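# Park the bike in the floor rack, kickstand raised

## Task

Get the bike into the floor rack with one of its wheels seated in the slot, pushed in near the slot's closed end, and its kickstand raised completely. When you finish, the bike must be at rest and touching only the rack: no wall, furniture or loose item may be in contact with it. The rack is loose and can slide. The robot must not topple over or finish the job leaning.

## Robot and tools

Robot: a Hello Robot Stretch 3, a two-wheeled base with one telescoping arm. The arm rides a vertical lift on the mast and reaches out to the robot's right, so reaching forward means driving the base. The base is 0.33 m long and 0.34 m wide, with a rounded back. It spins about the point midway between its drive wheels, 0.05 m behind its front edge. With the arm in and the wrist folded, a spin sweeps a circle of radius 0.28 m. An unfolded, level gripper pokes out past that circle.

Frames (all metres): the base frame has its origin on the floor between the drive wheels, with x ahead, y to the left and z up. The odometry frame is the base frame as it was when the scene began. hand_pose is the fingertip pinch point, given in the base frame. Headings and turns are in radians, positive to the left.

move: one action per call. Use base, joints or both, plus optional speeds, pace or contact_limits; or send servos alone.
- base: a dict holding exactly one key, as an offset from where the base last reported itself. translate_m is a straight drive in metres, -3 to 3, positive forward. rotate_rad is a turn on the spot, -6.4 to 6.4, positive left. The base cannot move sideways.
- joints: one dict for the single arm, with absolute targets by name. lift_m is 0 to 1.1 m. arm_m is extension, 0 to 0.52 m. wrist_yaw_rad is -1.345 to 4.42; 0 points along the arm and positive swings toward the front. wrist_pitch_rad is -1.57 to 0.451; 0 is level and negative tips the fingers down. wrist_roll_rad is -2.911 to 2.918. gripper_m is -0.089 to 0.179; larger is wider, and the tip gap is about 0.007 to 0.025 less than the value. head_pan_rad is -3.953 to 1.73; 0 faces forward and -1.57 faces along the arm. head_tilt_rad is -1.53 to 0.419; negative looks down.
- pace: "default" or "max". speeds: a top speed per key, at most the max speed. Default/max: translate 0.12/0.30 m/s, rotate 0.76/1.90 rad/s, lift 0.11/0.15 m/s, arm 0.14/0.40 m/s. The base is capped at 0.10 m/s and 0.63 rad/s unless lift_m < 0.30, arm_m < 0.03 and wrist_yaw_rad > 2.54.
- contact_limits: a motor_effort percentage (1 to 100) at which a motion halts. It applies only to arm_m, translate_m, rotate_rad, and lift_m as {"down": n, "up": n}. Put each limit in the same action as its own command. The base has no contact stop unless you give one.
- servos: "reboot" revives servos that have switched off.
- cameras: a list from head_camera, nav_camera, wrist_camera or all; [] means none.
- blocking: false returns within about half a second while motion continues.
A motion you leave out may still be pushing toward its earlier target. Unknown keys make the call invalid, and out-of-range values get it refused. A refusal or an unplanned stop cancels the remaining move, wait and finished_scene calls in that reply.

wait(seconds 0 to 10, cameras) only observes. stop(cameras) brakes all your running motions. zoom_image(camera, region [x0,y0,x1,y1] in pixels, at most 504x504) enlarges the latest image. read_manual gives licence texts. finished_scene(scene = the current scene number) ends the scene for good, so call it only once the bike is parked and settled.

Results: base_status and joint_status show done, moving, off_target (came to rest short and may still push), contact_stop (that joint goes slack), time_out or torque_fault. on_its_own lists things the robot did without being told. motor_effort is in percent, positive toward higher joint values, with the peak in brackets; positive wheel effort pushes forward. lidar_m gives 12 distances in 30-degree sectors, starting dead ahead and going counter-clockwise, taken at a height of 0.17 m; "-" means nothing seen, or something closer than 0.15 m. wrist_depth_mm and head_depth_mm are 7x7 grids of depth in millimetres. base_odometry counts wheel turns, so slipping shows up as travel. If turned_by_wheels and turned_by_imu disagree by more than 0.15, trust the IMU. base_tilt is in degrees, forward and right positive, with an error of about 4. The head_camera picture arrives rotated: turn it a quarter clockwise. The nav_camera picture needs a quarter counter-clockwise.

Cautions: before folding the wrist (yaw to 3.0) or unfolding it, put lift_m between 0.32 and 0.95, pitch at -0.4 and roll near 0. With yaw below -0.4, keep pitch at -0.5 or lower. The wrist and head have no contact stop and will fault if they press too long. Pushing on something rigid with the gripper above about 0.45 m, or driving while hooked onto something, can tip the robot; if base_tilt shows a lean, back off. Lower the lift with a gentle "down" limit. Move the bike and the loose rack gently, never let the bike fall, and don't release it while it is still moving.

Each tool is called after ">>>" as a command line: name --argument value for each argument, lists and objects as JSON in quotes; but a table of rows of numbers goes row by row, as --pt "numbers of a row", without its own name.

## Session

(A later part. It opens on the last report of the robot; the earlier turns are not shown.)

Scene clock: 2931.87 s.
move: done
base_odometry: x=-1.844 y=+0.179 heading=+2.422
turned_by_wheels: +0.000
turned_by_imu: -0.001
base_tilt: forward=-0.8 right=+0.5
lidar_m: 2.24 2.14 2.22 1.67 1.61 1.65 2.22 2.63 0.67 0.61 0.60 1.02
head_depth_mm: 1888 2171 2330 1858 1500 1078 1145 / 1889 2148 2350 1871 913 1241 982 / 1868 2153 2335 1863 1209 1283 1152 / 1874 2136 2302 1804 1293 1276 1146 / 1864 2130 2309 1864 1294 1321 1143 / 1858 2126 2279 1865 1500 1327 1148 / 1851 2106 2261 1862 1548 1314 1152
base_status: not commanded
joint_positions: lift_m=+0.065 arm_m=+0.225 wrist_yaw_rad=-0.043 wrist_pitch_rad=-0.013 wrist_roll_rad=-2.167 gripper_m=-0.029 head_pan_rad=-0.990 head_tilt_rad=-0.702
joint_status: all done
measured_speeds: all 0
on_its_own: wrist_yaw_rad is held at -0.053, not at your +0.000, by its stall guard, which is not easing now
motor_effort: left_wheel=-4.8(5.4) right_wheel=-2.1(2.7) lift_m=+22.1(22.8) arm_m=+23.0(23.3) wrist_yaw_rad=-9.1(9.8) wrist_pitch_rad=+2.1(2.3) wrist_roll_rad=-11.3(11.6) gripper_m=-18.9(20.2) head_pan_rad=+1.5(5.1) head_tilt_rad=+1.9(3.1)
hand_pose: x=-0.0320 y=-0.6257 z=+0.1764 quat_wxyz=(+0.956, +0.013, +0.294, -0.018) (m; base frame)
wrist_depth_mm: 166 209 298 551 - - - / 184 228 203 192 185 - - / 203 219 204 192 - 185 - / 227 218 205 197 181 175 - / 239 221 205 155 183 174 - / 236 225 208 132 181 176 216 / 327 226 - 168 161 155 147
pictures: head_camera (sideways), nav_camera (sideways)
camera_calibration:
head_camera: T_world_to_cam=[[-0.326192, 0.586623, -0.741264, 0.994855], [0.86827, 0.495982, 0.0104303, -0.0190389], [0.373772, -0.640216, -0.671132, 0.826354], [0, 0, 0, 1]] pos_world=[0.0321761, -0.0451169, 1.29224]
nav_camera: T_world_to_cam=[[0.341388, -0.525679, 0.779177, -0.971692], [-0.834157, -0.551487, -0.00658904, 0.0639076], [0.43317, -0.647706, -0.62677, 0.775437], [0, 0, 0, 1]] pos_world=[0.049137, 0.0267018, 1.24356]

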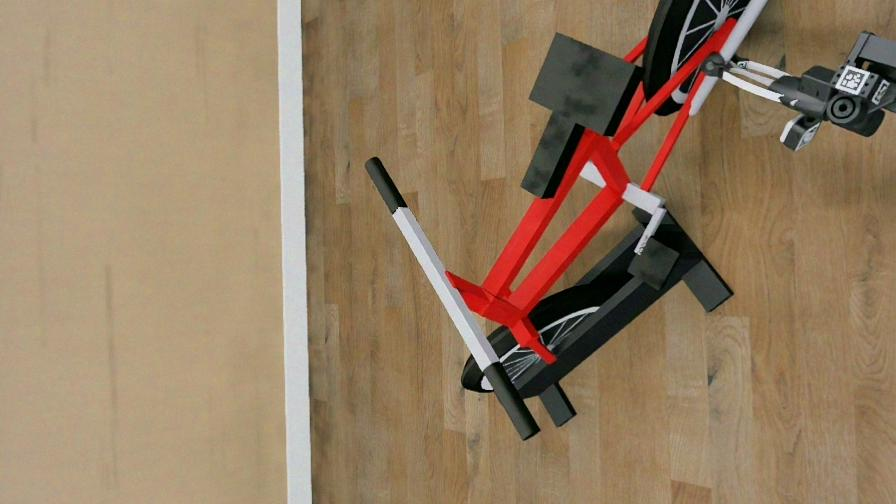

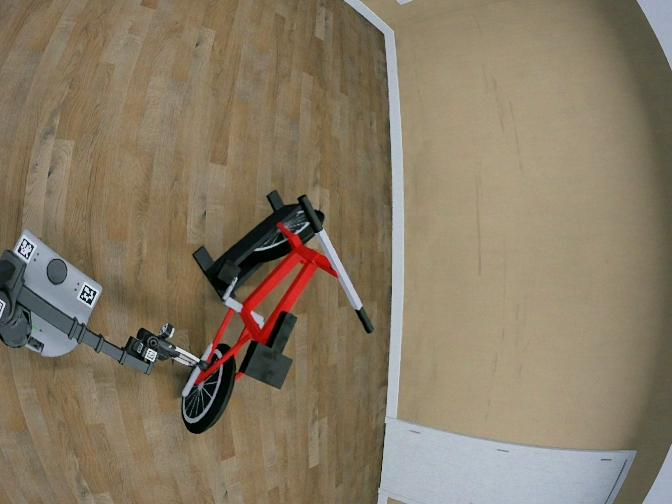

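>>> move --joints '{"arm_m":0.235}' --speeds '{"arm_m":0.02}' --contact_limits '{"arm_m":60}' --cameras '["head_camera"]'

Scene clock: 2960.00 s.
move: done
base_odometry: x=-1.844 y=+0.179 heading=+2.422
turned_by_wheels: +0.000
turned_by_imu: -0.001
base_tilt: forward=-0.8 right=+0.5
lidar_m: 2.24 2.15 2.21 1.67 1.60 1.65 2.22 2.62 0.68 0.62 0.61 1.04
head_depth_mm: 1906 2161 2350 1876 1509 1081 1148 / 1900 2181 2379 1869 935 1242 981 / 1882 2150 2297 1872 1158 1291 1144 / 1866 2118 2310 1827 1286 1257 1145 / 1859 2135 2303 1768 1296 1318 1153 / 1858 2125 2295 1870 1500 1314 1147 / 1857 2101 2270 1869 1538 1324 1153
base_status: not commanded
joint_positions: lift_m=+0.065 arm_m=+0.235 wrist_yaw_rad=-0.047 wrist_pitch_rad=-0.004 wrist_roll_rad=-2.167 gripper_m=-0.029 head_pan_rad=-1.000 head_tilt_rad=-0.700
joint_status: all done
measured_speeds: all 0
on_its_own: wrist_yaw_rad is held at -0.053, not at your +0.000, by its stall guard, which is not easing now
motor_effort: left_wheel=-4.0(5.3) right_wheel=-2.3(2.8) lift_m=+22.0(23.0) arm_m=+14.0(28.1) wrist_yaw_rad=-5.0(9.4) wrist_pitch_rad=+0.7(2.3) wrist_roll_rad=-11.1(11.5) gripper_m=-17.1(20.3) head_pan_rad=-1.9(3.5) head_tilt_rad=+2.4(3.3)
contact_limits: arm_m 60 (drawing in: default 31, maximum 56; extending or still: default 39, maximum 69)
hand_pose: x=-0.0332 y=-0.6360 z=+0.1785 quat_wxyz=(+0.956, +0.009, +0.294, -0.022) (m; base frame)
wrist_depth_mm: 169 212 284 426 - - - / 188 219 193 185 180 - - / 207 206 196 186 175 183 - / 218 209 199 189 177 174 - / 223 212 200 155 181 175 227 / 226 216 204 132 129 178 187 / 229 219 - 166 159 156 150
pictures: head_camera (sideways)
camera_calibration:
head_camera: T_world_to_cam=[[-0.319686, 0.588564, -0.742559, 0.996487], [0.873095, 0.487438, 0.0104672, -0.0191373], [0.368112, -0.644978, -0.669699, 0.824549], [0, 0, 0, 1]] pos_world=[0.0317446, -0.0453515, 1.29235]

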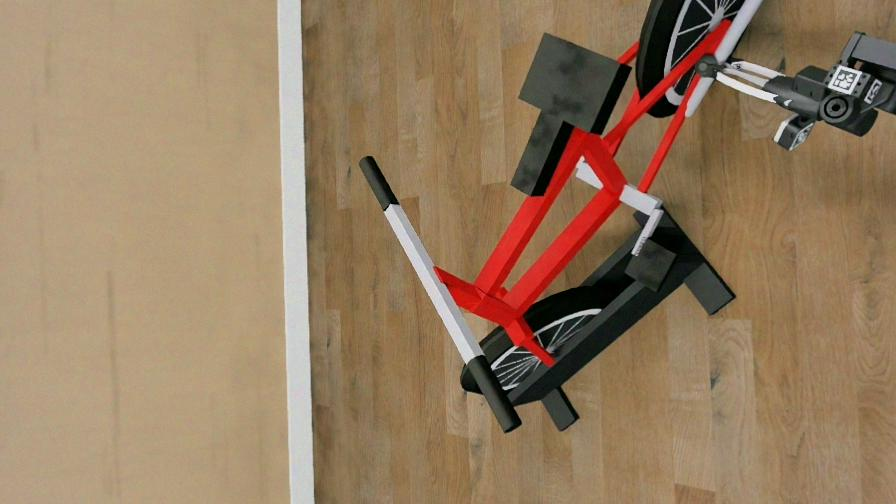

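>>> move --joints '{"arm_m":0.245}' --speeds '{"arm_m":0.02}' --contact_limits '{"arm_m":60}' --cameras '["head_camera"]'

Scene clock: 2964.93 s.
move: done
base_odometry: x=-1.844 y=+0.179 heading=+2.422
turned_by_wheels: +0.000
turned_by_imu: -0.001
base_tilt: forward=-0.9 right=+0.4
lidar_m: 2.24 2.14 2.21 1.67 1.61 1.65 2.22 2.63 0.68 0.62 0.61 1.04
head_depth_mm: 1913 2170 2360 1849 1518 1076 1151 / 1907 2144 2333 1864 934 1238 989 / 1898 2137 2331 1858 1208 1289 1141 / 1881 2142 2316 1816 1361 1262 1149 / 1852 2122 2323 1817 1308 1319 1147 / 1842 2109 2288 1871 1522 1311 1147 / 1851 2117 2289 1864 1539 1312 1145
base_status: not commanded
joint_positions: lift_m=+0.065 arm_m=+0.245 wrist_yaw_rad=-0.050 wrist_pitch_rad=-0.001 wrist_roll_rad=-2.169 gripper_m=-0.029 head_pan_rad=-1.000 head_tilt_rad=-0.700
joint_status: all done
measured_speeds: all 0
on_its_own: wrist_yaw_rad is held at -0.053, not at your +0.000, by its stall guard, which is not easing now; arm_m is at rest, and its effort (+33.1) is outside its rest range (-30 to +30)
motor_effort: left_wheel=-4.9(5.4) right_wheel=-2.5(2.9) lift_m=+21.5(23.3) arm_m=+33.1(33.1) wrist_yaw_rad=-2.6(5.6) wrist_pitch_rad=+0.1(0.8) wrist_roll_rad=-10.6(11.5) gripper_m=-18.8(19.6) head_pan_rad=-2.8(3.2) head_tilt_rad=+2.3(3.5)
contact_limits: arm_m 60 (drawing in: default 31, maximum 56; extending or still: default 39, maximum 69)
hand_pose: x=-0.0340 y=-0.6459 z=+0.1793 quat_wxyz=(+0.955, +0.008, +0.295, -0.024) (m; base frame)
wrist_depth_mm: 169 213 261 192 - - - / 189 206 185 176 171 - - / 205 197 186 179 171 170 - / 209 200 190 183 - 167 - / 210 203 192 183 174 168 - / 215 204 193 134 132 170 177 / 217 210 - 168 153 150 142
pictures: head_camera (sideways)
camera_calibration:
head_camera: T_world_to_cam=[[-0.319605, 0.588608, -0.742558, 0.996486], [0.873125, 0.487383, 0.0105349, -0.0192279], [0.368111, -0.644979, -0.669698, 0.824549], [0, 0, 0, 1]] pos_world=[0.0317443, -0.0453518, 1.29235]

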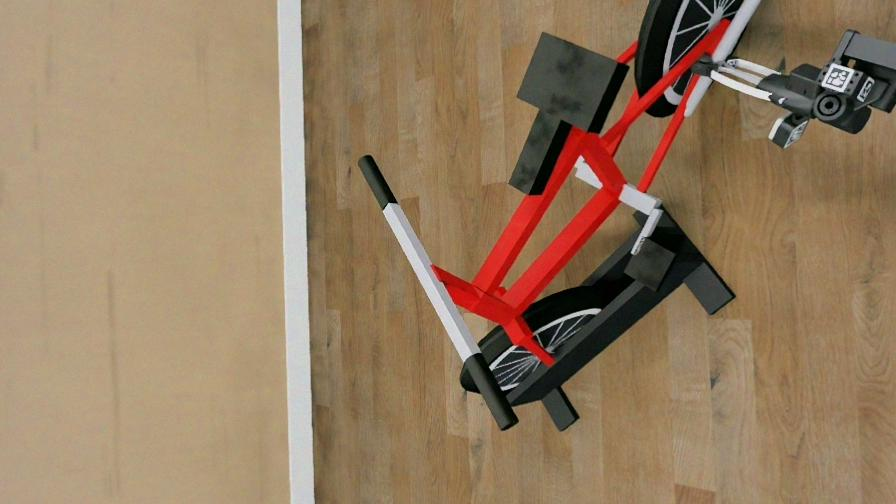

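>>> move --joints '{"arm_m":0.26}' --speeds '{"arm_m":0.02}' --contact_limits '{"arm_m":65}' --cameras '["head_camera","wrist_camera"]'

Scene clock: 2970.70 s.
move: done
base_odometry: x=-1.844 y=+0.179 heading=+2.422
turned_by_wheels: +0.000
turned_by_imu: -0.001
base_tilt: forward=-0.9 right=+0.5
lidar_m: 2.23 2.15 2.21 1.68 1.61 1.65 2.21 2.63 0.70 0.68 0.79 1.04
head_depth_mm: 1897 2154 2370 1851 1106 1093 1103 / 1888 2171 2348 1884 1007 1265 1004 / 1866 2141 2334 1872 1225 1290 1147 / 1866 2126 2304 1064 1307 1288 1146 / 1858 2130 2309 1820 1343 1315 1148 / 1850 2098 2270 1883 1520 1322 1148 / 1853 2098 2275 1885 1548 1306 1145
base_status: not commanded
joint_positions: lift_m=+0.065 arm_m=+0.260 wrist_yaw_rad=-0.062 wrist_pitch_rad=+0.020 wrist_roll_rad=-2.169 gripper_m=-0.029 head_pan_rad=-1.000 head_tilt_rad=-0.700
joint_status: all done
measured_speeds: all 0
on_its_own: wrist_yaw_rad is held at -0.053, not at your +0.000, by its stall guard, which is not easing now
motor_effort: left_wheel=-4.3(5.3) right_wheel=+3.1(3.6) lift_m=+21.9(23.3) arm_m=+10.0(39.6) wrist_yaw_rad=+7.4(7.6) wrist_pitch_rad=-4.0(4.1) wrist_roll_rad=-10.2(10.9) gripper_m=-18.8(20.0) head_pan_rad=-2.2(3.2) head_tilt_rad=+1.3(2.8)
contact_limits: arm_m 65 (drawing in: default 31, maximum 56; extending or still: default 39, maximum 69)
hand_pose: x=-0.0370 y=-0.6616 z=+0.1849 quat_wxyz=(+0.955, +0.000, +0.295, -0.032) (m; base frame)
wrist_depth_mm: 177 205 174 171 - 253 - / 194 178 172 167 167 - - / 185 180 176 171 136 172 - / 188 185 180 177 - 170 - / 194 190 184 180 176 172 233 / 200 195 189 134 131 177 - / 204 202 147 167 158 154 151
pictures: head_camera (sideways), wrist_camera
camera_calibration:
head_camera: T_world_to_cam=[[-0.319605, 0.588608, -0.742558, 0.996486], [0.873125, 0.487383, 0.0105349, -0.0192279], [0.368111, -0.644979, -0.669698, 0.824549], [0, 0, 0, 1]] pos_world=[0.0317443, -0.0453518, 1.29235]
wrist_camera: T_world_to_cam=[[0.549665, -0.0433228, 0.834261, -0.155235], [-0.807389, 0.22882, 0.543842, 0.058155], [-0.214457, -0.972504, 0.0907959, -0.505322], [0, 0, 0, 1]] pos_world=[0.0239114, -0.51146, 0.143761]

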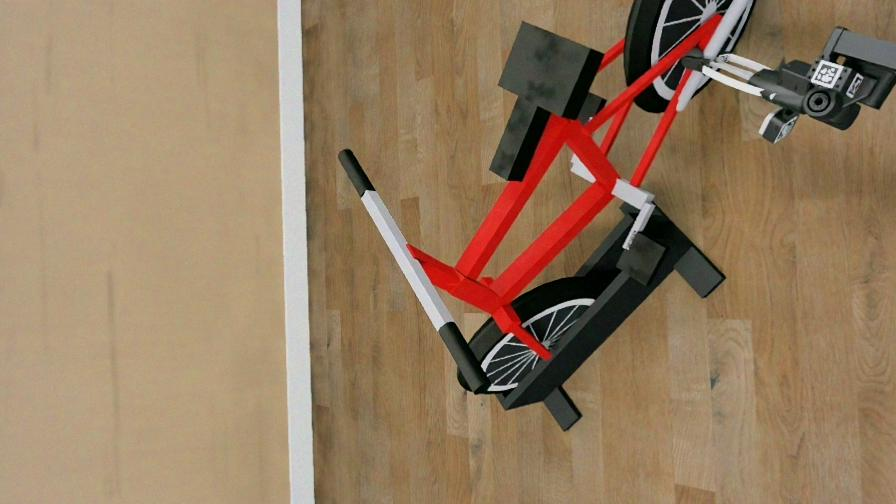

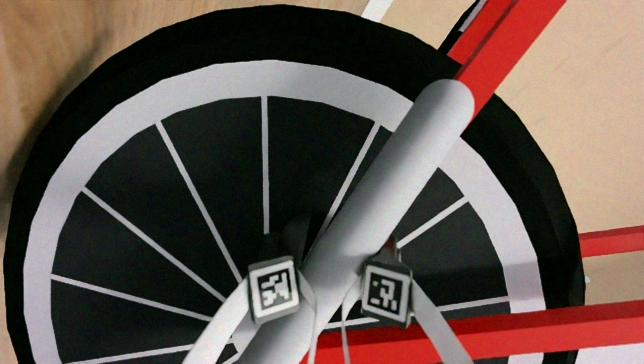

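>>> zoom_image --camera "head_camera" --region '[340, 0, 840, 450]'

>>> wait --seconds 0

Scaled by 1.008 from the camera's 896x504 image, which has a finer 1280x720 frame.

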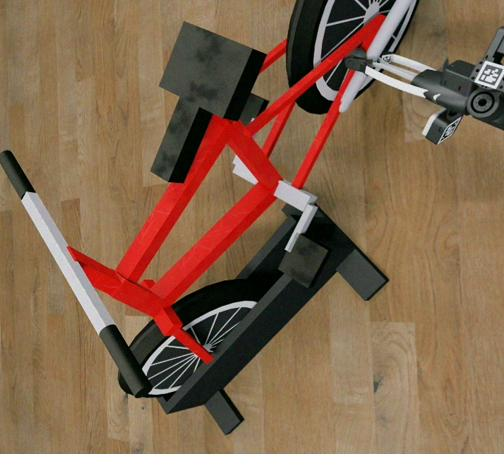

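Scene clock: 2977.83 s.
base_odometry: x=-1.844 y=+0.179 heading=+2.422
turned_by_wheels: +0.000
turned_by_imu: -0.001
base_tilt: forward=-0.9 right=+0.4
lidar_m: 2.24 2.14 2.21 1.67 1.61 1.65 2.22 2.63 0.70 0.68 0.79 1.05
head_depth_mm: 1904 2139 2366 1873 1104 1098 1105 / 1902 2141 2318 1871 1010 1264 1002 / 1891 2125 2327 1874 1236 1291 1147 / 1896 2134 2312 1062 1305 1286 1143 / 1848 2130 2282 1817 1347 1323 1144 / 1852 2111 2318 1864 1509 1325 1151 / 1846 2066 2271 1874 1542 1315 1149
base_status: not commanded
joint_positions: lift_m=+0.065 arm_m=+0.260 wrist_yaw_rad=-0.061 wrist_pitch_rad=+0.020 wrist_roll_rad=-2.169 gripper_m=-0.029 head_pan_rad=-1.000 head_tilt_rad=-0.700
joint_status: all done
measured_speeds: all 0
on_its_own: wrist_yaw_rad is held at -0.053, not at your +0.000, by its stall guard, which is not easing now
motor_effort: left_wheel=-4.7(5.3) right_wheel=+3.7(3.6) lift_m=+22.1(23.3) arm_m=+0.0(39.6) wrist_yaw_rad=+6.6(7.6) wrist_pitch_rad=-4.0(4.1) wrist_roll_rad=-10.9(10.9) gripper_m=-18.4(20.0) head_pan_rad=-3.1(3.2) head_tilt_rad=+1.8(2.8)
contact_limits: arm_m 65 (drawing in: default 31, maximum 56; extending or still: default 39, maximum 69)
hand_pose: x=-0.0368 y=-0.6612 z=+0.1849 quat_wxyz=(+0.955, +0.000, +0.295, -0.032) (m; base frame)
wrist_depth_mm: 177 206 175 172 - 255 - / 194 176 173 168 167 - - / 186 179 175 171 136 173 - / 190 185 180 176 - 170 - / 195 189 185 180 176 172 232 / 198 195 188 134 131 178 - / 204 201 146 167 158 154 150
pictures: head_camera (sideways), nav_camera (sideways), wrist_camera
camera_calibration:
head_camera: T_world_to_cam=[[-0.319605, 0.588608, -0.742558, 0.996486], [0.873125, 0.487383, 0.0105349, -0.0192279], [0.368111, -0.644979, -0.669698, 0.824549], [0, 0, 0, 1]] pos_world=[0.0317443, -0.0453518, 1.29235]
nav_camera: T_world_to_cam=[[0.33537, -0.527807, 0.780351, -0.973193], [-0.839584, -0.54319, -0.00657133, 0.064006], [0.427347, -0.652966, -0.625307, 0.773551], [0, 0, 0, 1]] pos_world=[0.0495434, 0.0262124, 1.24356]
wrist_camera: T_world_to_cam=[[0.549679, -0.0429208, 0.834273, -0.155066], [-0.807568, 0.228229, 0.543825, 0.057828], [-0.213746, -0.972661, 0.0907911, -0.504912], [0, 0, 0, 1]] pos_world=[0.0240135, -0.510962, 0.143761]

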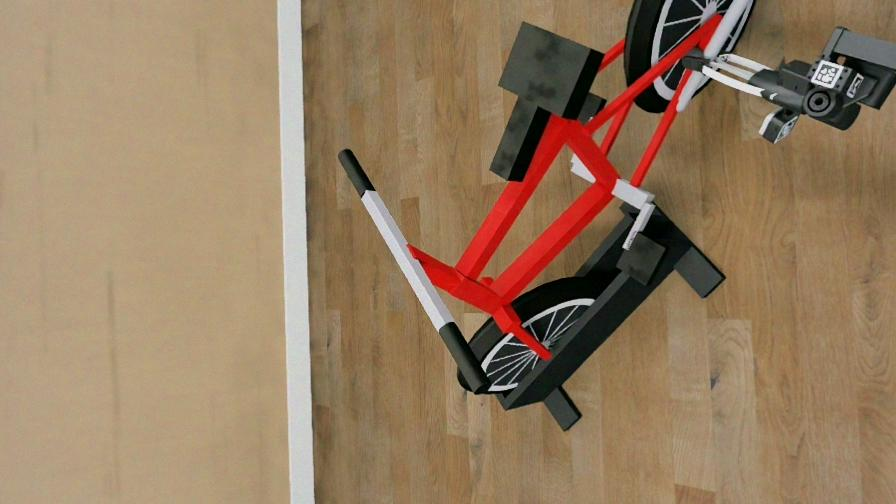

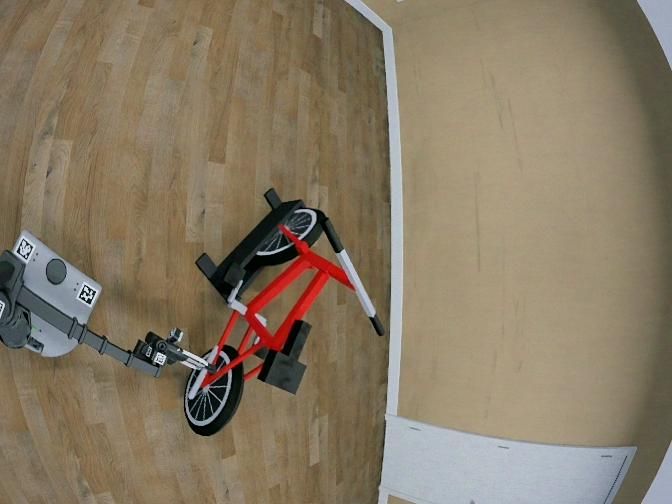

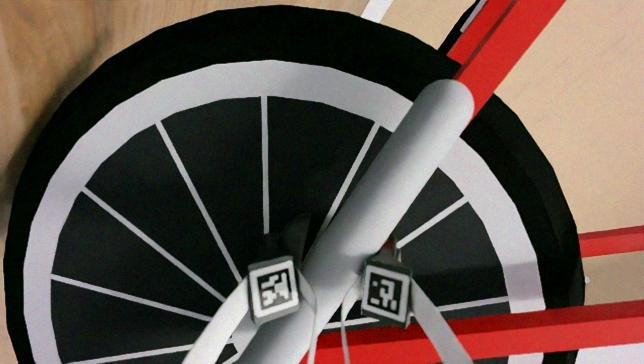

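>>> move --joints '{"head_pan_rad":-1.45, "head_tilt_rad":-0.7}' --cameras '["head_camera"]'

>>> zoom_image --camera "head_camera" --region '[350, 0, 800, 450]'

Scene clock: 2983.47 s.
move: done
base_odometry: x=-1.844 y=+0.179 heading=+2.422
turned_by_wheels: +0.000
turned_by_imu: -0.001
base_tilt: forward=-0.8 right=+0.5
lidar_m: 2.24 2.14 2.21 1.67 1.61 1.65 2.22 2.63 0.70 0.68 0.79 1.04
head_depth_mm: 2608 2905 2369 1886 1558 1311 1148 / 2399 2783 2343 1877 1551 1280 1149 / 2268 2644 2373 1845 1183 1269 968 / 2138 2440 2349 1870 1136 1240 1127 / 2058 2299 2365 1876 1078 1292 1149 / 1931 2183 2363 1886 1437 1247 1146 / 1841 2065 2253 1814 1168 1266 1153
base_status: not commanded
joint_positions: lift_m=+0.065 arm_m=+0.260 wrist_yaw_rad=-0.061 wrist_pitch_rad=+0.020 wrist_roll_rad=-2.169 gripper_m=-0.029 head_pan_rad=-1.465 head_tilt_rad=-0.700
joint_status: all done
measured_speeds: all 0
on_its_own: wrist_yaw_rad is held at -0.053, not at your +0.000, by its stall guard, which is not easing now
motor_effort: left_wheel=-4.4(6.3) right_wheel=+3.8(4.3) lift_m=+22.5(23.8) arm_m=+0.3(1.5) wrist_yaw_rad=+6.7(7.1) wrist_pitch_rad=-3.9(4.0) wrist_roll_rad=-10.6(10.9) gripper_m=-19.6(20.0) head_pan_rad=+0.4(5.2) head_tilt_rad=+1.5(4.4)
contact_limits: arm_m 65 (drawing in: default 31, maximum 56; extending or still: default 39, maximum 69)
hand_pose: x=-0.0368 y=-0.6612 z=+0.1849 quat_wxyz=(+0.955, +0.000, +0.295, -0.032) (m; base frame)
wrist_depth_mm: 177 206 175 171 - 253 - / 193 177 172 168 167 - - / 186 180 175 172 136 172 - / 189 185 180 177 - 170 - / 194 190 185 179 176 172 232 / 199 195 188 133 131 178 - / 205 200 146 167 158 155 151
pictures: head_camera (sideways)
camera_calibration:
head_camera: T_world_to_cam=[[-0.021572, 0.669426, -0.742565, 0.994725], [0.998983, 0.0438377, 0.0104988, -0.0199758], [0.0395806, -0.741584, -0.669691, 0.82649], [0, 0, 0, 1]] pos_world=[0.00870076, -0.0521077, 1.29235]

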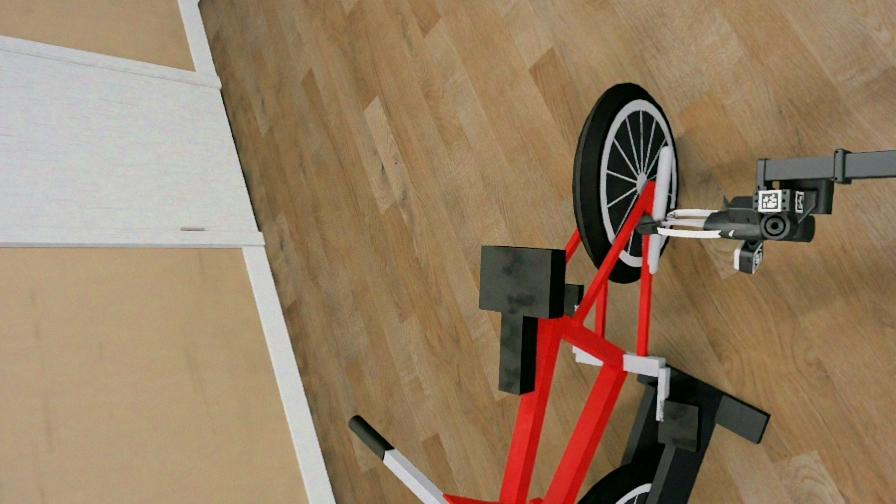

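Scaled by 1.120 from the camera's 896x504 image, which has a finer 1280x720 frame.

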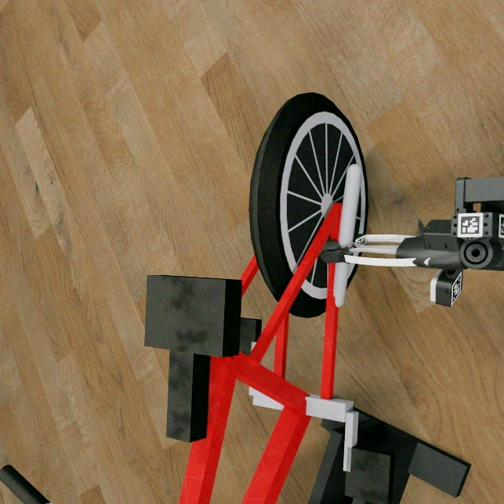

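>>> move --joints '{"arm_m":0.27}' --speeds '{"arm_m":0.02}' --contact_limits '{"arm_m":65}' --cameras '["head_camera"]'

>>> zoom_image --camera "head_camera" --region '[450, 50, 800, 350]'

Scene clock: 3004.53 s.
move: done
base_odometry: x=-1.844 y=+0.179 heading=+2.422
turned_by_wheels: +0.000
turned_by_imu: -0.001
base_tilt: forward=-0.9 right=+0.4
lidar_m: 2.24 2.14 2.21 1.66 1.61 1.65 2.22 2.63 0.71 0.69 0.81 1.04
head_depth_mm: 2512 2932 2348 1873 1544 1319 1145 / 2390 2777 2340 1874 1542 1294 1154 / 2217 2562 2368 1864 1196 1268 964 / 2139 2406 2377 1879 1204 1291 1128 / 2046 2293 2337 1879 1213 1309 1148 / 1940 2160 2329 1860 1303 1265 1146 / 1842 2055 2252 1763 1225 1286 1150
base_status: not commanded
joint_positions: lift_m=+0.065 arm_m=+0.270 wrist_yaw_rad=-0.066 wrist_pitch_rad=+0.030 wrist_roll_rad=-2.169 gripper_m=-0.029 head_pan_rad=-1.450 head_tilt_rad=-0.700
joint_status: all done
measured_speeds: all 0
on_its_own: wrist_yaw_rad is held at -0.053, not at your +0.000, by its stall guard, which is not easing now; wrist_yaw_rad is at rest, and its effort (+11.1) is outside its rest range (-9 to +9)
motor_effort: left_wheel=-6.2(7.0) right_wheel=+6.6(6.8) lift_m=+22.7(23.6) arm_m=+28.7(40.2) wrist_yaw_rad=+11.1(11.8) wrist_pitch_rad=-5.7(5.9) wrist_roll_rad=-10.3(10.9) gripper_m=-17.9(20.1) head_pan_rad=+3.2(3.7) head_tilt_rad=+1.1(2.9)
contact_limits: arm_m 65 (drawing in: default 31, maximum 56; extending or still: default 39, maximum 69)
hand_pose: x=-0.0381 y=-0.6713 z=+0.1874 quat_wxyz=(+0.955, -0.004, +0.295, -0.036) (m; base frame)
wrist_depth_mm: 180 193 164 166 279 216 - / 185 169 166 165 165 - - / 174 171 170 169 166 182 - / 179 177 176 175 - 173 - / 185 184 181 177 178 177 241 / 192 188 185 133 131 182 203 / 199 196 126 167 161 159 211
pictures: head_camera (sideways)
camera_calibration:
head_camera: T_world_to_cam=[[-0.0317594, 0.669028, -0.742558, 0.994785], [0.998204, 0.0589937, 0.0104586, -0.0198947], [0.0508034, -0.740892, -0.6697, 0.826425], [0, 0, 0, 1]] pos_world=[0.00946751, -0.0520738, 1.29235]

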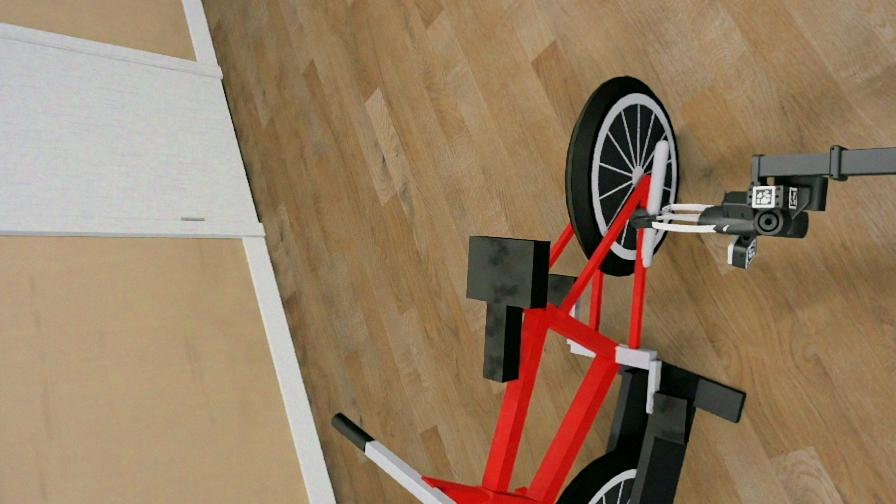

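Scaled by 1.440 from the camera's 896x504 image, which has a finer 1280x720 frame.

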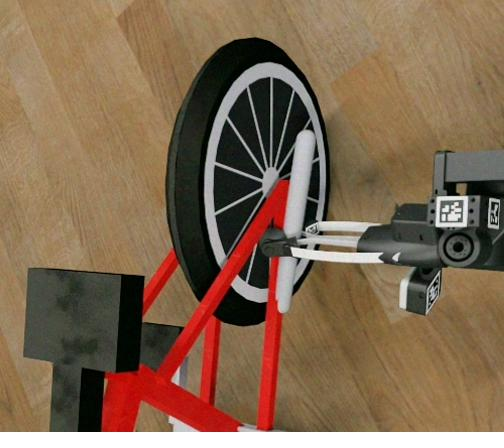

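>>> move --joints '{"arm_m":0.275}' --speeds '{"arm_m":0.02}' --contact_limits '{"arm_m":65}' --cameras '["head_camera"]'

>>> zoom_image --camera "head_camera" --region '[450, 50, 800, 350]'

>>> move --joints '{"head_pan_rad":-0.9, "head_tilt_rad":-0.7}' --cameras '["head_camera","nav_camera"]'

Scene clock: 3013.93 s.
move: done
base_odometry: x=-1.844 y=+0.179 heading=+2.422
turned_by_wheels: +0.000
turned_by_imu: -0.001
base_tilt: forward=-0.9 right=+0.5
lidar_m: 2.24 2.14 2.21 1.67 1.61 1.65 2.21 2.63 0.71 0.69 0.83 1.03
head_depth_mm: 2553 2929 2371 1862 1550 1311 1149 / 2393 2743 2345 1863 1544 1292 1139 / 2226 2570 2341 1871 1206 1262 973 / 2140 2441 2353 1865 1212 1289 1128 / 2024 2304 2377 1866 1214 1314 1142 / 1945 2158 2307 1865 1336 1263 1145 / 1843 2056 2241 1723 1248 1293 1151
base_status: not commanded
joint_positions: lift_m=+0.065 arm_m=+0.276 wrist_yaw_rad=-0.067 wrist_pitch_rad=+0.037 wrist_roll_rad=-2.170 gripper_m=-0.029 head_pan_rad=-1.450 head_tilt_rad=-0.700
joint_status: all done
measured_speeds: translate_m=+0.000 rotate_rad=+0.000 lift_m=+0.000 arm_m=-0.002 wrist_yaw_rad=+0.000 wrist_pitch_rad=+0.000 wrist_roll_rad=+0.000 head_pan_rad=+0.000 head_tilt_rad=+0.000
on_its_own: wrist_yaw_rad is held at -0.053, not at your +0.000, by its stall guard, which is not easing now; wrist_yaw_rad is at rest, and its effort (+10.8) is outside its rest range (-9 to +9)
motor_effort: left_wheel=-7.6(8.4) right_wheel=+8.0(8.3) lift_m=+22.5(24.7) arm_m=-5.1(38.7) wrist_yaw_rad=+10.8(14.1) wrist_pitch_rad=-6.9(7.2) wrist_roll_rad=-10.3(11.0) gripper_m=-17.1(19.5) head_pan_rad=+2.6(3.7) head_tilt_rad=+1.5(2.0)
contact_limits: arm_m 65 (drawing in: default 31, maximum 56; extending or still: default 39, maximum 69)
hand_pose: x=-0.0382 y=-0.6769 z=+0.1892 quat_wxyz=(+0.954, -0.008, +0.296, -0.037) (m; base frame)
wrist_depth_mm: 183 174 161 163 265 215 - / 178 163 163 164 165 - - / 168 168 169 168 137 186 - / 173 173 173 175 - 178 - / 180 180 179 177 181 182 - / 186 186 184 130 131 187 207 / 194 193 127 168 165 166 -
pictures: head_camera (sideways)
camera_calibration:
head_camera: T_world_to_cam=[[-0.0318243, 0.66902, -0.742563, 0.994791], [0.998191, 0.059186, 0.0105444, -0.019996], [0.0510037, -0.740884, -0.669693, 0.826416], [0, 0, 0, 1]] pos_world=[0.00946813, -0.0520733, 1.29235]

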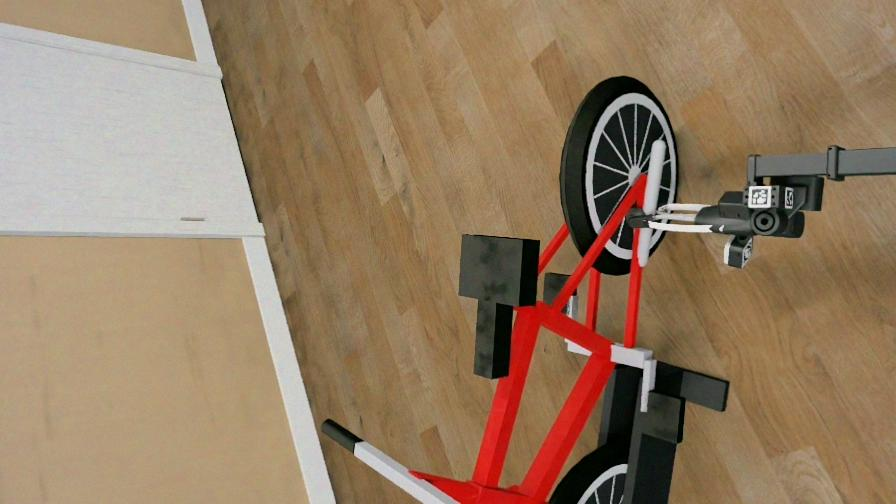

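Scaled by 1.440 from the camera's 896x504 image, which has a finer 1280x720 frame.

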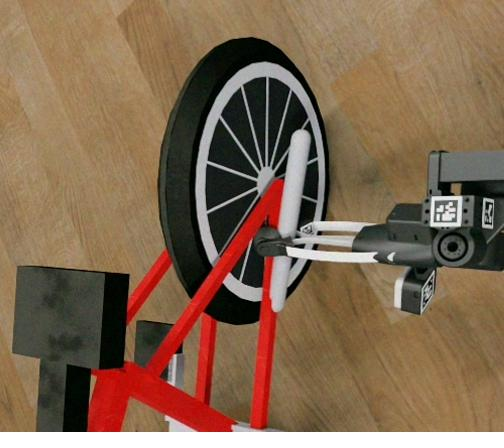

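Scene clock: 3014.83 s.
move: done
base_odometry: x=-1.844 y=+0.179 heading=+2.422
turned_by_wheels: +0.000
turned_by_imu: +0.000
base_tilt: forward=-0.9 right=+0.5
lidar_m: 2.23 2.14 2.21 1.67 1.61 1.65 2.22 2.62 0.71 0.69 0.83 1.04
head_depth_mm: 1831 2082 2271 1872 1009 1132 914 / 1864 2113 2260 1856 1260 1291 1134 / 1857 2129 2300 1194 1327 1288 1150 / 1883 2145 2298 1284 1353 1330 1146 / 1896 2165 2323 1868 1495 1322 1145 / 1907 2175 2364 1864 1537 1315 1152 / 1918 2176 2373 1871 1545 1329 1145
base_status: not commanded
joint_positions: lift_m=+0.065 arm_m=+0.275 wrist_yaw_rad=-0.066 wrist_pitch_rad=+0.037 wrist_roll_rad=-2.170 gripper_m=-0.029 head_pan_rad=-0.882 head_tilt_rad=-0.700
joint_status: all done
measured_speeds: all 0
on_its_own: wrist_yaw_rad is held at -0.053, not at your +0.000, by its stall guard, which is not easing now; wrist_yaw_rad is at rest, and its effort (+10.6) is outside its rest range (-9 to +9)
motor_effort: left_wheel=-8.0(8.8) right_wheel=+8.0(8.6) lift_m=+23.5(24.3) arm_m=-7.5(8.8) wrist_yaw_rad=+10.6(11.2) wrist_pitch_rad=-7.0(7.1) wrist_roll_rad=-10.1(10.4) gripper_m=-17.8(19.3) head_pan_rad=+0.0(5.7) head_tilt_rad=+0.7(3.0)
contact_limits: arm_m 65 (drawing in: default 31, maximum 56; extending or still: default 39, maximum 69)
hand_pose: x=-0.0379 y=-0.6764 z=+0.1892 quat_wxyz=(+0.954, -0.008, +0.296, -0.037) (m; base frame)
wrist_depth_mm: 183 176 161 163 258 217 - / 180 163 163 164 166 - - / 167 169 169 168 138 188 - / 173 173 174 175 173 178 - / 179 181 179 178 182 182 - / 185 185 184 130 131 186 206 / 194 193 125 167 164 166 -
pictures: head_camera (sideways), nav_camera (sideways)
camera_calibration:
head_camera: T_world_to_cam=[[-0.38697, 0.546699, -0.742546, 0.996931], [0.809384, 0.587185, 0.0105132, -0.0188064], [0.44176, -0.596937, -0.669712, 0.824063], [0, 0, 0, 1]] pos_world=[0.0369657, -0.0420648, 1.29235]
nav_camera: T_world_to_cam=[[0.395431, -0.48447, 0.780336, -0.973558], [-0.769434, -0.638692, -0.00662409, 0.0636205], [0.501603, -0.597797, -0.625326, 0.773094], [0, 0, 0, 1]] pos_world=[0.04614, 0.0311282, 1.24356]

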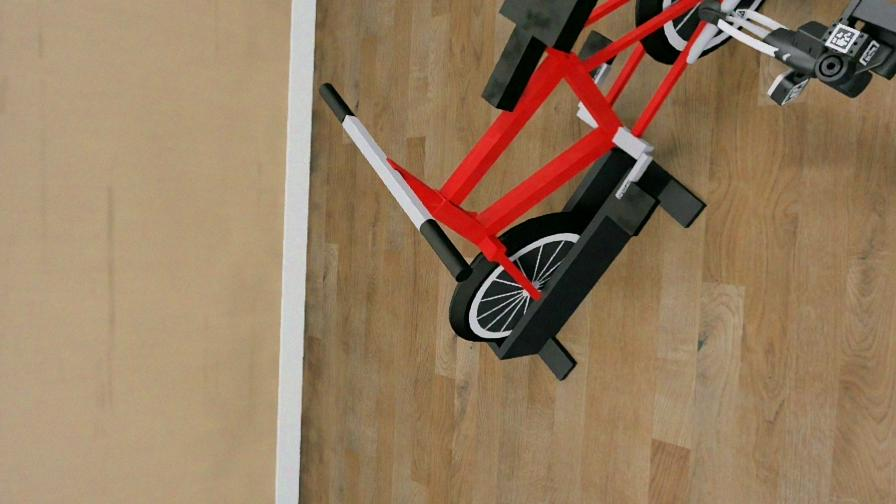

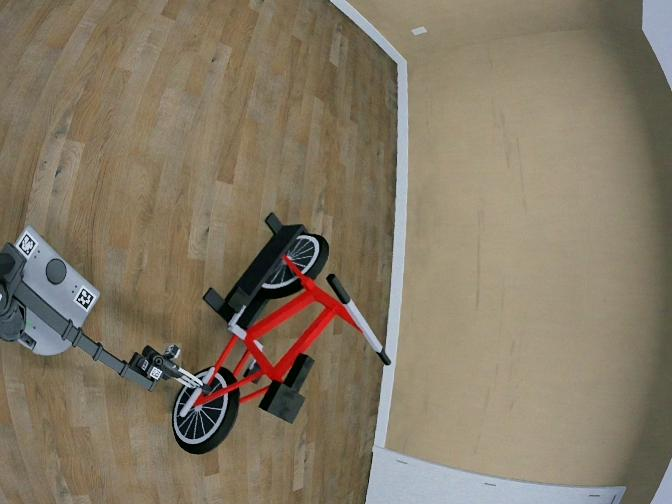

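>>> move --joints '{"arm_m":0.273}' --speeds '{"arm_m":0.02}' --cameras '[]'

>>> move --joints '{"gripper_m":0.01}'

Scene clock: 3021.83 s.
move: done
base_odometry: x=-1.844 y=+0.179 heading=+2.422
turned_by_wheels: +0.000
turned_by_imu: -0.001
base_tilt: forward=-0.9 right=+0.5
lidar_m: 2.25 2.15 2.21 1.67 1.60 1.65 2.22 2.62 0.71 0.69 0.83 1.04
head_depth_mm: 1837 2083 2279 1871 977 1121 967 / 1857 2124 2300 1860 1227 1288 1108 / 1845 2121 2294 1766 1237 1303 1152 / 1845 2156 2333 1270 1335 1311 1151 / 1894 2156 2361 1878 1475 1325 1144 / 1885 2189 2341 1894 1554 1323 1148 / 1907 2189 2357 1868 1544 1315 1148
base_status: not commanded
joint_positions: lift_m=+0.065 arm_m=+0.273 wrist_yaw_rad=-0.061 wrist_pitch_rad=+0.037 wrist_roll_rad=-2.172 gripper_m=-0.029 head_pan_rad=-0.900 head_tilt_rad=-0.700
joint_status: all done
measured_speeds: all 0
on_its_own: wrist_yaw_rad is held at -0.053, not at your +0.000, by its stall guard, which is not easing now
motor_effort: left_wheel=-8.7(8.7) right_wheel=+7.9(8.5) lift_m=+24.3(24.6) arm_m=-8.1(13.2) wrist_yaw_rad=+7.1(10.4) wrist_pitch_rad=-6.9(7.1) wrist_roll_rad=-9.3(10.1) gripper_m=-20.0(20.0) head_pan_rad=-2.2(3.4) head_tilt_rad=+1.5(1.7)
hand_pose: x=-0.0369 y=-0.6744 z=+0.1892 quat_wxyz=(+0.954, -0.008, +0.297, -0.035) (m; base frame)
wrist_depth_mm: 184 177 162 167 273 218 - / 179 166 165 166 167 - - / 169 170 170 170 169 192 - / 175 175 175 175 175 179 - / 181 181 180 179 182 184 - / 186 187 185 133 130 186 207 / 195 193 125 166 163 166 -
pictures: none
No camera images: "cameras" was empty.

Scene clock: 3022.77 s.
move: done
base_odometry: x=-1.844 y=+0.179 heading=+2.422
turned_by_wheels: +0.000
turned_by_imu: +0.000
base_tilt: forward=-0.9 right=+0.5
lidar_m: 2.24 2.14 2.22 1.67 1.61 1.65 2.23 2.62 0.71 0.69 0.83 1.04
head_depth_mm: 1852 2086 2254 1886 979 1116 970 / 1851 2108 2295 1859 1241 1291 1107 / 1859 2127 2305 1706 1245 1306 1151 / 1879 2127 2327 1265 1327 1318 1143 / 1907 2128 2339 1869 1474 1319 1147 / 1891 2167 2348 1882 1543 1325 1146 / 1906 2182 2373 1862 1541 1325 1148
base_status: not commanded
joint_positions: lift_m=+0.065 arm_m=+0.273 wrist_yaw_rad=-0.063 wrist_pitch_rad=+0.032 wrist_roll_rad=-2.175 gripper_m=+0.010 head_pan_rad=-0.900 head_tilt_rad=-0.700
joint_status: all done
measured_speeds: all 0
on_its_own: wrist_yaw_rad is held at -0.053, not at your +0.000, by its stall guard, which is not easing now
motor_effort: left_wheel=-7.9(9.1) right_wheel=+7.5(8.5) lift_m=+23.8(24.7) arm_m=-0.3(8.3) wrist_yaw_rad=+8.3(9.1) wrist_pitch_rad=-6.1(7.0) wrist_roll_rad=-8.5(9.6) gripper_m=-3.8(86.0) head_pan_rad=-2.1(3.4) head_tilt_rad=+1.0(2.3)
hand_pose: x=-0.0373 y=-0.6743 z=+0.1879 quat_wxyz=(+0.954, -0.006, +0.298, -0.035) (m; base frame)
wrist_depth_mm: 182 181 163 168 290 218 - / 182 167 166 166 168 - - / 170 171 171 171 170 189 - / 176 175 177 177 178 180 - / 182 183 181 180 182 184 - / 188 188 129 - 130 188 212 / 197 194 194 167 165 165 -
pictures: head_camera (sideways), nav_camera (sideways), wrist_camera
camera_calibration:
head_camera: T_world_to_cam=[[-0.376818, 0.553717, -0.742567, 0.996917], [0.820072, 0.572165, 0.0105036, -0.0188782], [0.430686, -0.605, -0.66969, 0.824076], [0, 0, 0, 1]] pos_world=[0.0362195, -0.042643, 1.29235]
nav_camera: T_world_to_cam=[[0.386453, -0.491682, 0.780322, -0.97344], [-0.781092, -0.624382, -0.00658904, 0.0636436], [0.490459, -0.606957, -0.625343, 0.773246], [0, 0, 0, 1]] pos_world=[0.0466555, 0.0304421, 1.24356]
wrist_camera: T_world_to_cam=[[0.555248, -0.0344427, 0.830971, -0.151338], [-0.803408, 0.236105, 0.546617, 0.0637842], [-0.215024, -0.971117, 0.103425, -0.519422], [0, 0, 0, 1]] pos_world=[0.0235868, -0.524692, 0.144614]

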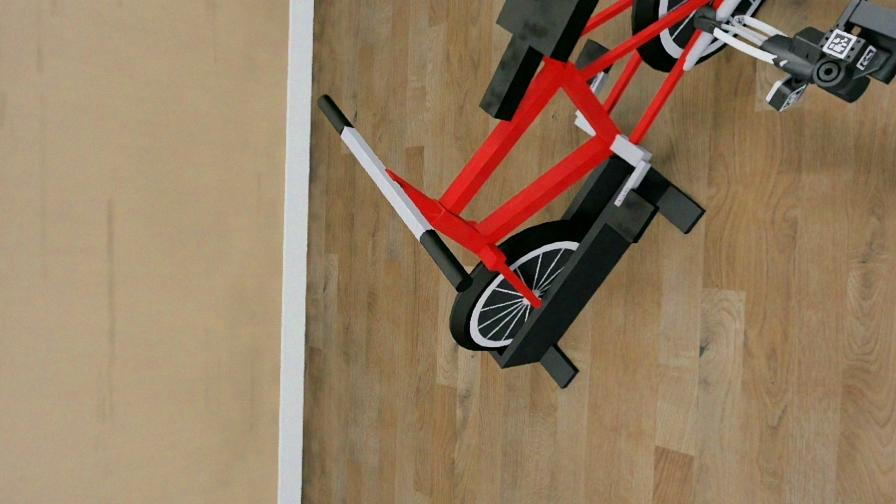

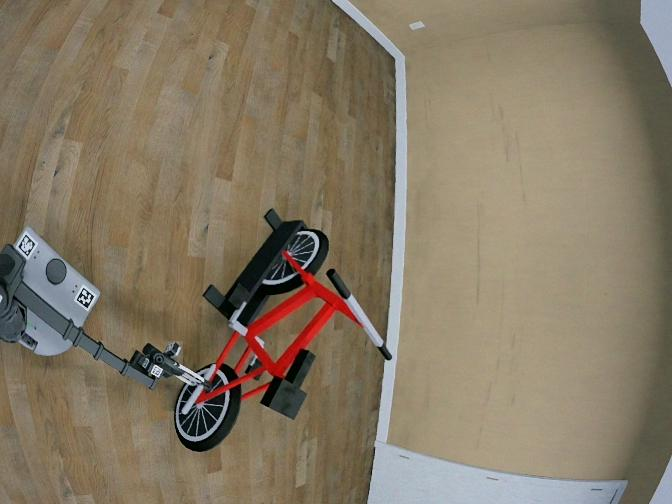

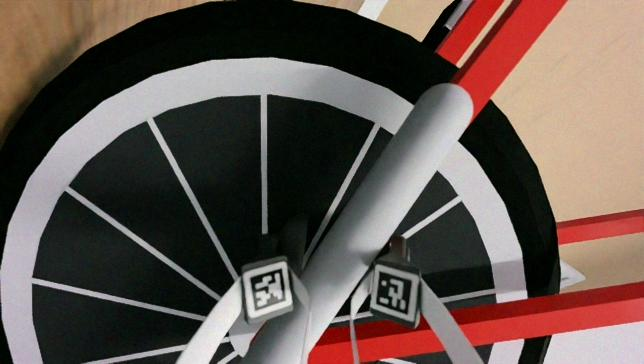

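>>> move --joints '{"gripper_m":0.03}' --cameras '["head_camera"]'

>>> wait --seconds 1 --cameras '["head_camera","wrist_camera"]'

Scene clock: 3028.77 s.
move: done
base_odometry: x=-1.844 y=+0.179 heading=+2.422
turned_by_wheels: +0.000
turned_by_imu: -0.001
base_tilt: forward=-0.9 right=+0.4
lidar_m: 2.24 2.14 2.20 1.67 1.61 1.64 2.22 2.63 0.71 0.69 0.83 1.03
head_depth_mm: 1850 2103 2292 1880 981 1111 966 / 1865 2115 2297 1871 1246 1289 1104 / 1862 2106 2317 1708 1247 1297 1146 / 1869 2127 2331 1270 1343 1322 1146 / 1887 2145 2338 1878 1485 1314 1147 / 1887 2165 2334 1863 1548 1323 1145 / 1886 2170 2362 1871 1546 1311 1148
base_status: not commanded
joint_positions: lift_m=+0.065 arm_m=+0.273 wrist_yaw_rad=-0.063 wrist_pitch_rad=+0.034 wrist_roll_rad=-2.175 gripper_m=+0.030 head_pan_rad=-0.900 head_tilt_rad=-0.700
joint_status: all done
measured_speeds: all 0
on_its_own: wrist_yaw_rad is held at -0.053, not at your +0.000, by its stall guard, which is not easing now
motor_effort: left_wheel=-7.8(8.7) right_wheel=+7.6(8.3) lift_m=+24.5(24.8) arm_m=+13.6(14.1) wrist_yaw_rad=+8.1(8.9) wrist_pitch_rad=-6.4(6.6) wrist_roll_rad=-8.6(8.9) gripper_m=+0.9(77.8) head_pan_rad=-2.1(3.4) head_tilt_rad=+1.1(1.5)
hand_pose: x=-0.0371 y=-0.6744 z=+0.1884 quat_wxyz=(+0.954, -0.007, +0.298, -0.035) (m; base frame)
wrist_depth_mm: 182 177 164 168 269 218 - / 179 167 166 165 169 - - / 169 170 171 171 169 190 - / 176 177 175 177 178 179 - / 181 183 181 180 182 185 260 / 188 188 130 - 131 188 210 / 195 195 151 168 167 165 -
pictures: head_camera (sideways)
camera_calibration:
head_camera: T_world_to_cam=[[-0.376786, 0.553739, -0.742566, 0.996879], [0.820086, 0.572143, 0.0105321, -0.0188342], [0.430686, -0.605, -0.66969, 0.824119], [0, 0, 0, 1]] pos_world=[0.0361194, -0.0426431, 1.29235]

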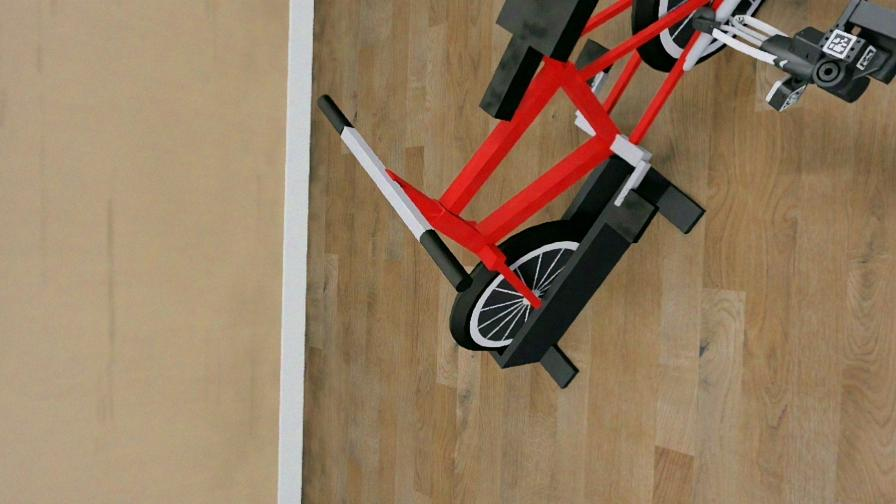

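Scene clock: 3029.77 s.
base_odometry: x=-1.844 y=+0.179 heading=+2.422
turned_by_wheels: +0.000
turned_by_imu: +0.000
base_tilt: forward=-0.9 right=+0.4
lidar_m: 2.23 2.14 2.21 1.67 1.61 1.65 2.21 2.63 0.71 0.69 0.83 1.03
head_depth_mm: 1845 2093 2280 1858 984 1111 967 / 1854 2115 2286 1870 1263 1286 1107 / 1867 2138 2319 1712 1239 1297 1148 / 1870 2128 2318 1266 1335 1311 1152 / 1871 2134 2354 1862 1464 1315 1143 / 1894 2164 2369 1868 1542 1318 1147 / 1894 2178 2361 1853 1551 1320 1152
base_status: not commanded
joint_positions: lift_m=+0.065 arm_m=+0.273 wrist_yaw_rad=-0.063 wrist_pitch_rad=+0.034 wrist_roll_rad=-2.175 gripper_m=+0.030 head_pan_rad=-0.900 head_tilt_rad=-0.700
joint_status: all done
measured_speeds: all 0
on_its_own: wrist_yaw_rad is held at -0.053, not at your +0.000, by its stall guard, which is not easing now
motor_effort: left_wheel=-8.3(8.7) right_wheel=+7.0(8.3) lift_m=+23.8(24.8) arm_m=+13.6(14.1) wrist_yaw_rad=+7.6(8.9) wrist_pitch_rad=-6.4(6.6) wrist_roll_rad=-8.6(8.9) gripper_m=+2.7(77.8) head_pan_rad=-2.5(3.4) head_tilt_rad=+0.6(1.5)
hand_pose: x=-0.0371 y=-0.6744 z=+0.1884 quat_wxyz=(+0.954, -0.007, +0.298, -0.035) (m; base frame)
wrist_depth_mm: 183 179 163 168 269 218 - / 179 166 166 166 169 - - / 170 170 171 171 170 190 - / 175 176 176 177 178 179 - / 182 183 181 180 181 183 257 / 188 188 131 - 132 189 210 / 196 195 151 168 167 165 -
wait: 1.00 s; at rest by 0.27 s
pictures: head_camera (sideways), wrist_camera
camera_calibration:
head_camera: T_world_to_cam=[[-0.376786, 0.553739, -0.742566, 0.996879], [0.820086, 0.572143, 0.0105321, -0.0188342], [0.430686, -0.605, -0.66969, 0.824119], [0, 0, 0, 1]] pos_world=[0.0361194, -0.0426431, 1.29235]
wrist_camera: T_world_to_cam=[[0.555397, -0.032741, 0.830941, -0.150622], [-0.803438, 0.236647, 0.546339, 0.0640465], [-0.214527, -0.971044, 0.105127, -0.519864], [0, 0, 0, 1]] pos_world=[0.0235877, -0.524899, 0.144819]

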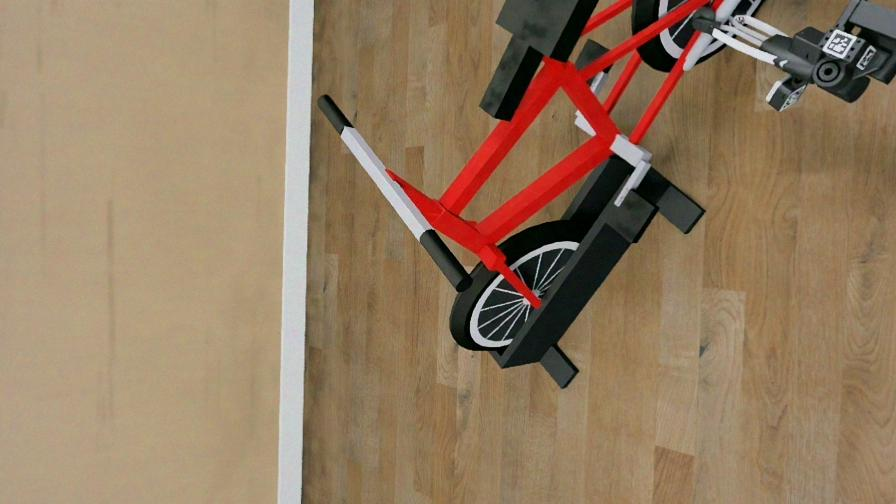

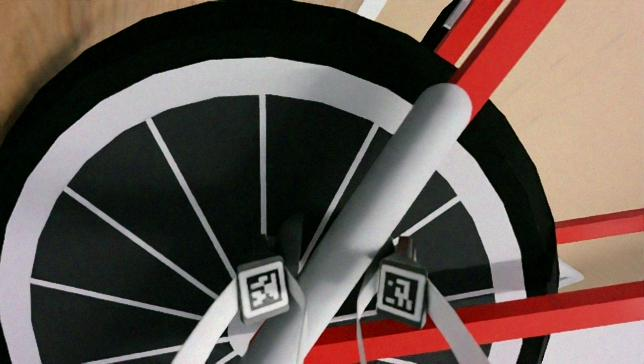

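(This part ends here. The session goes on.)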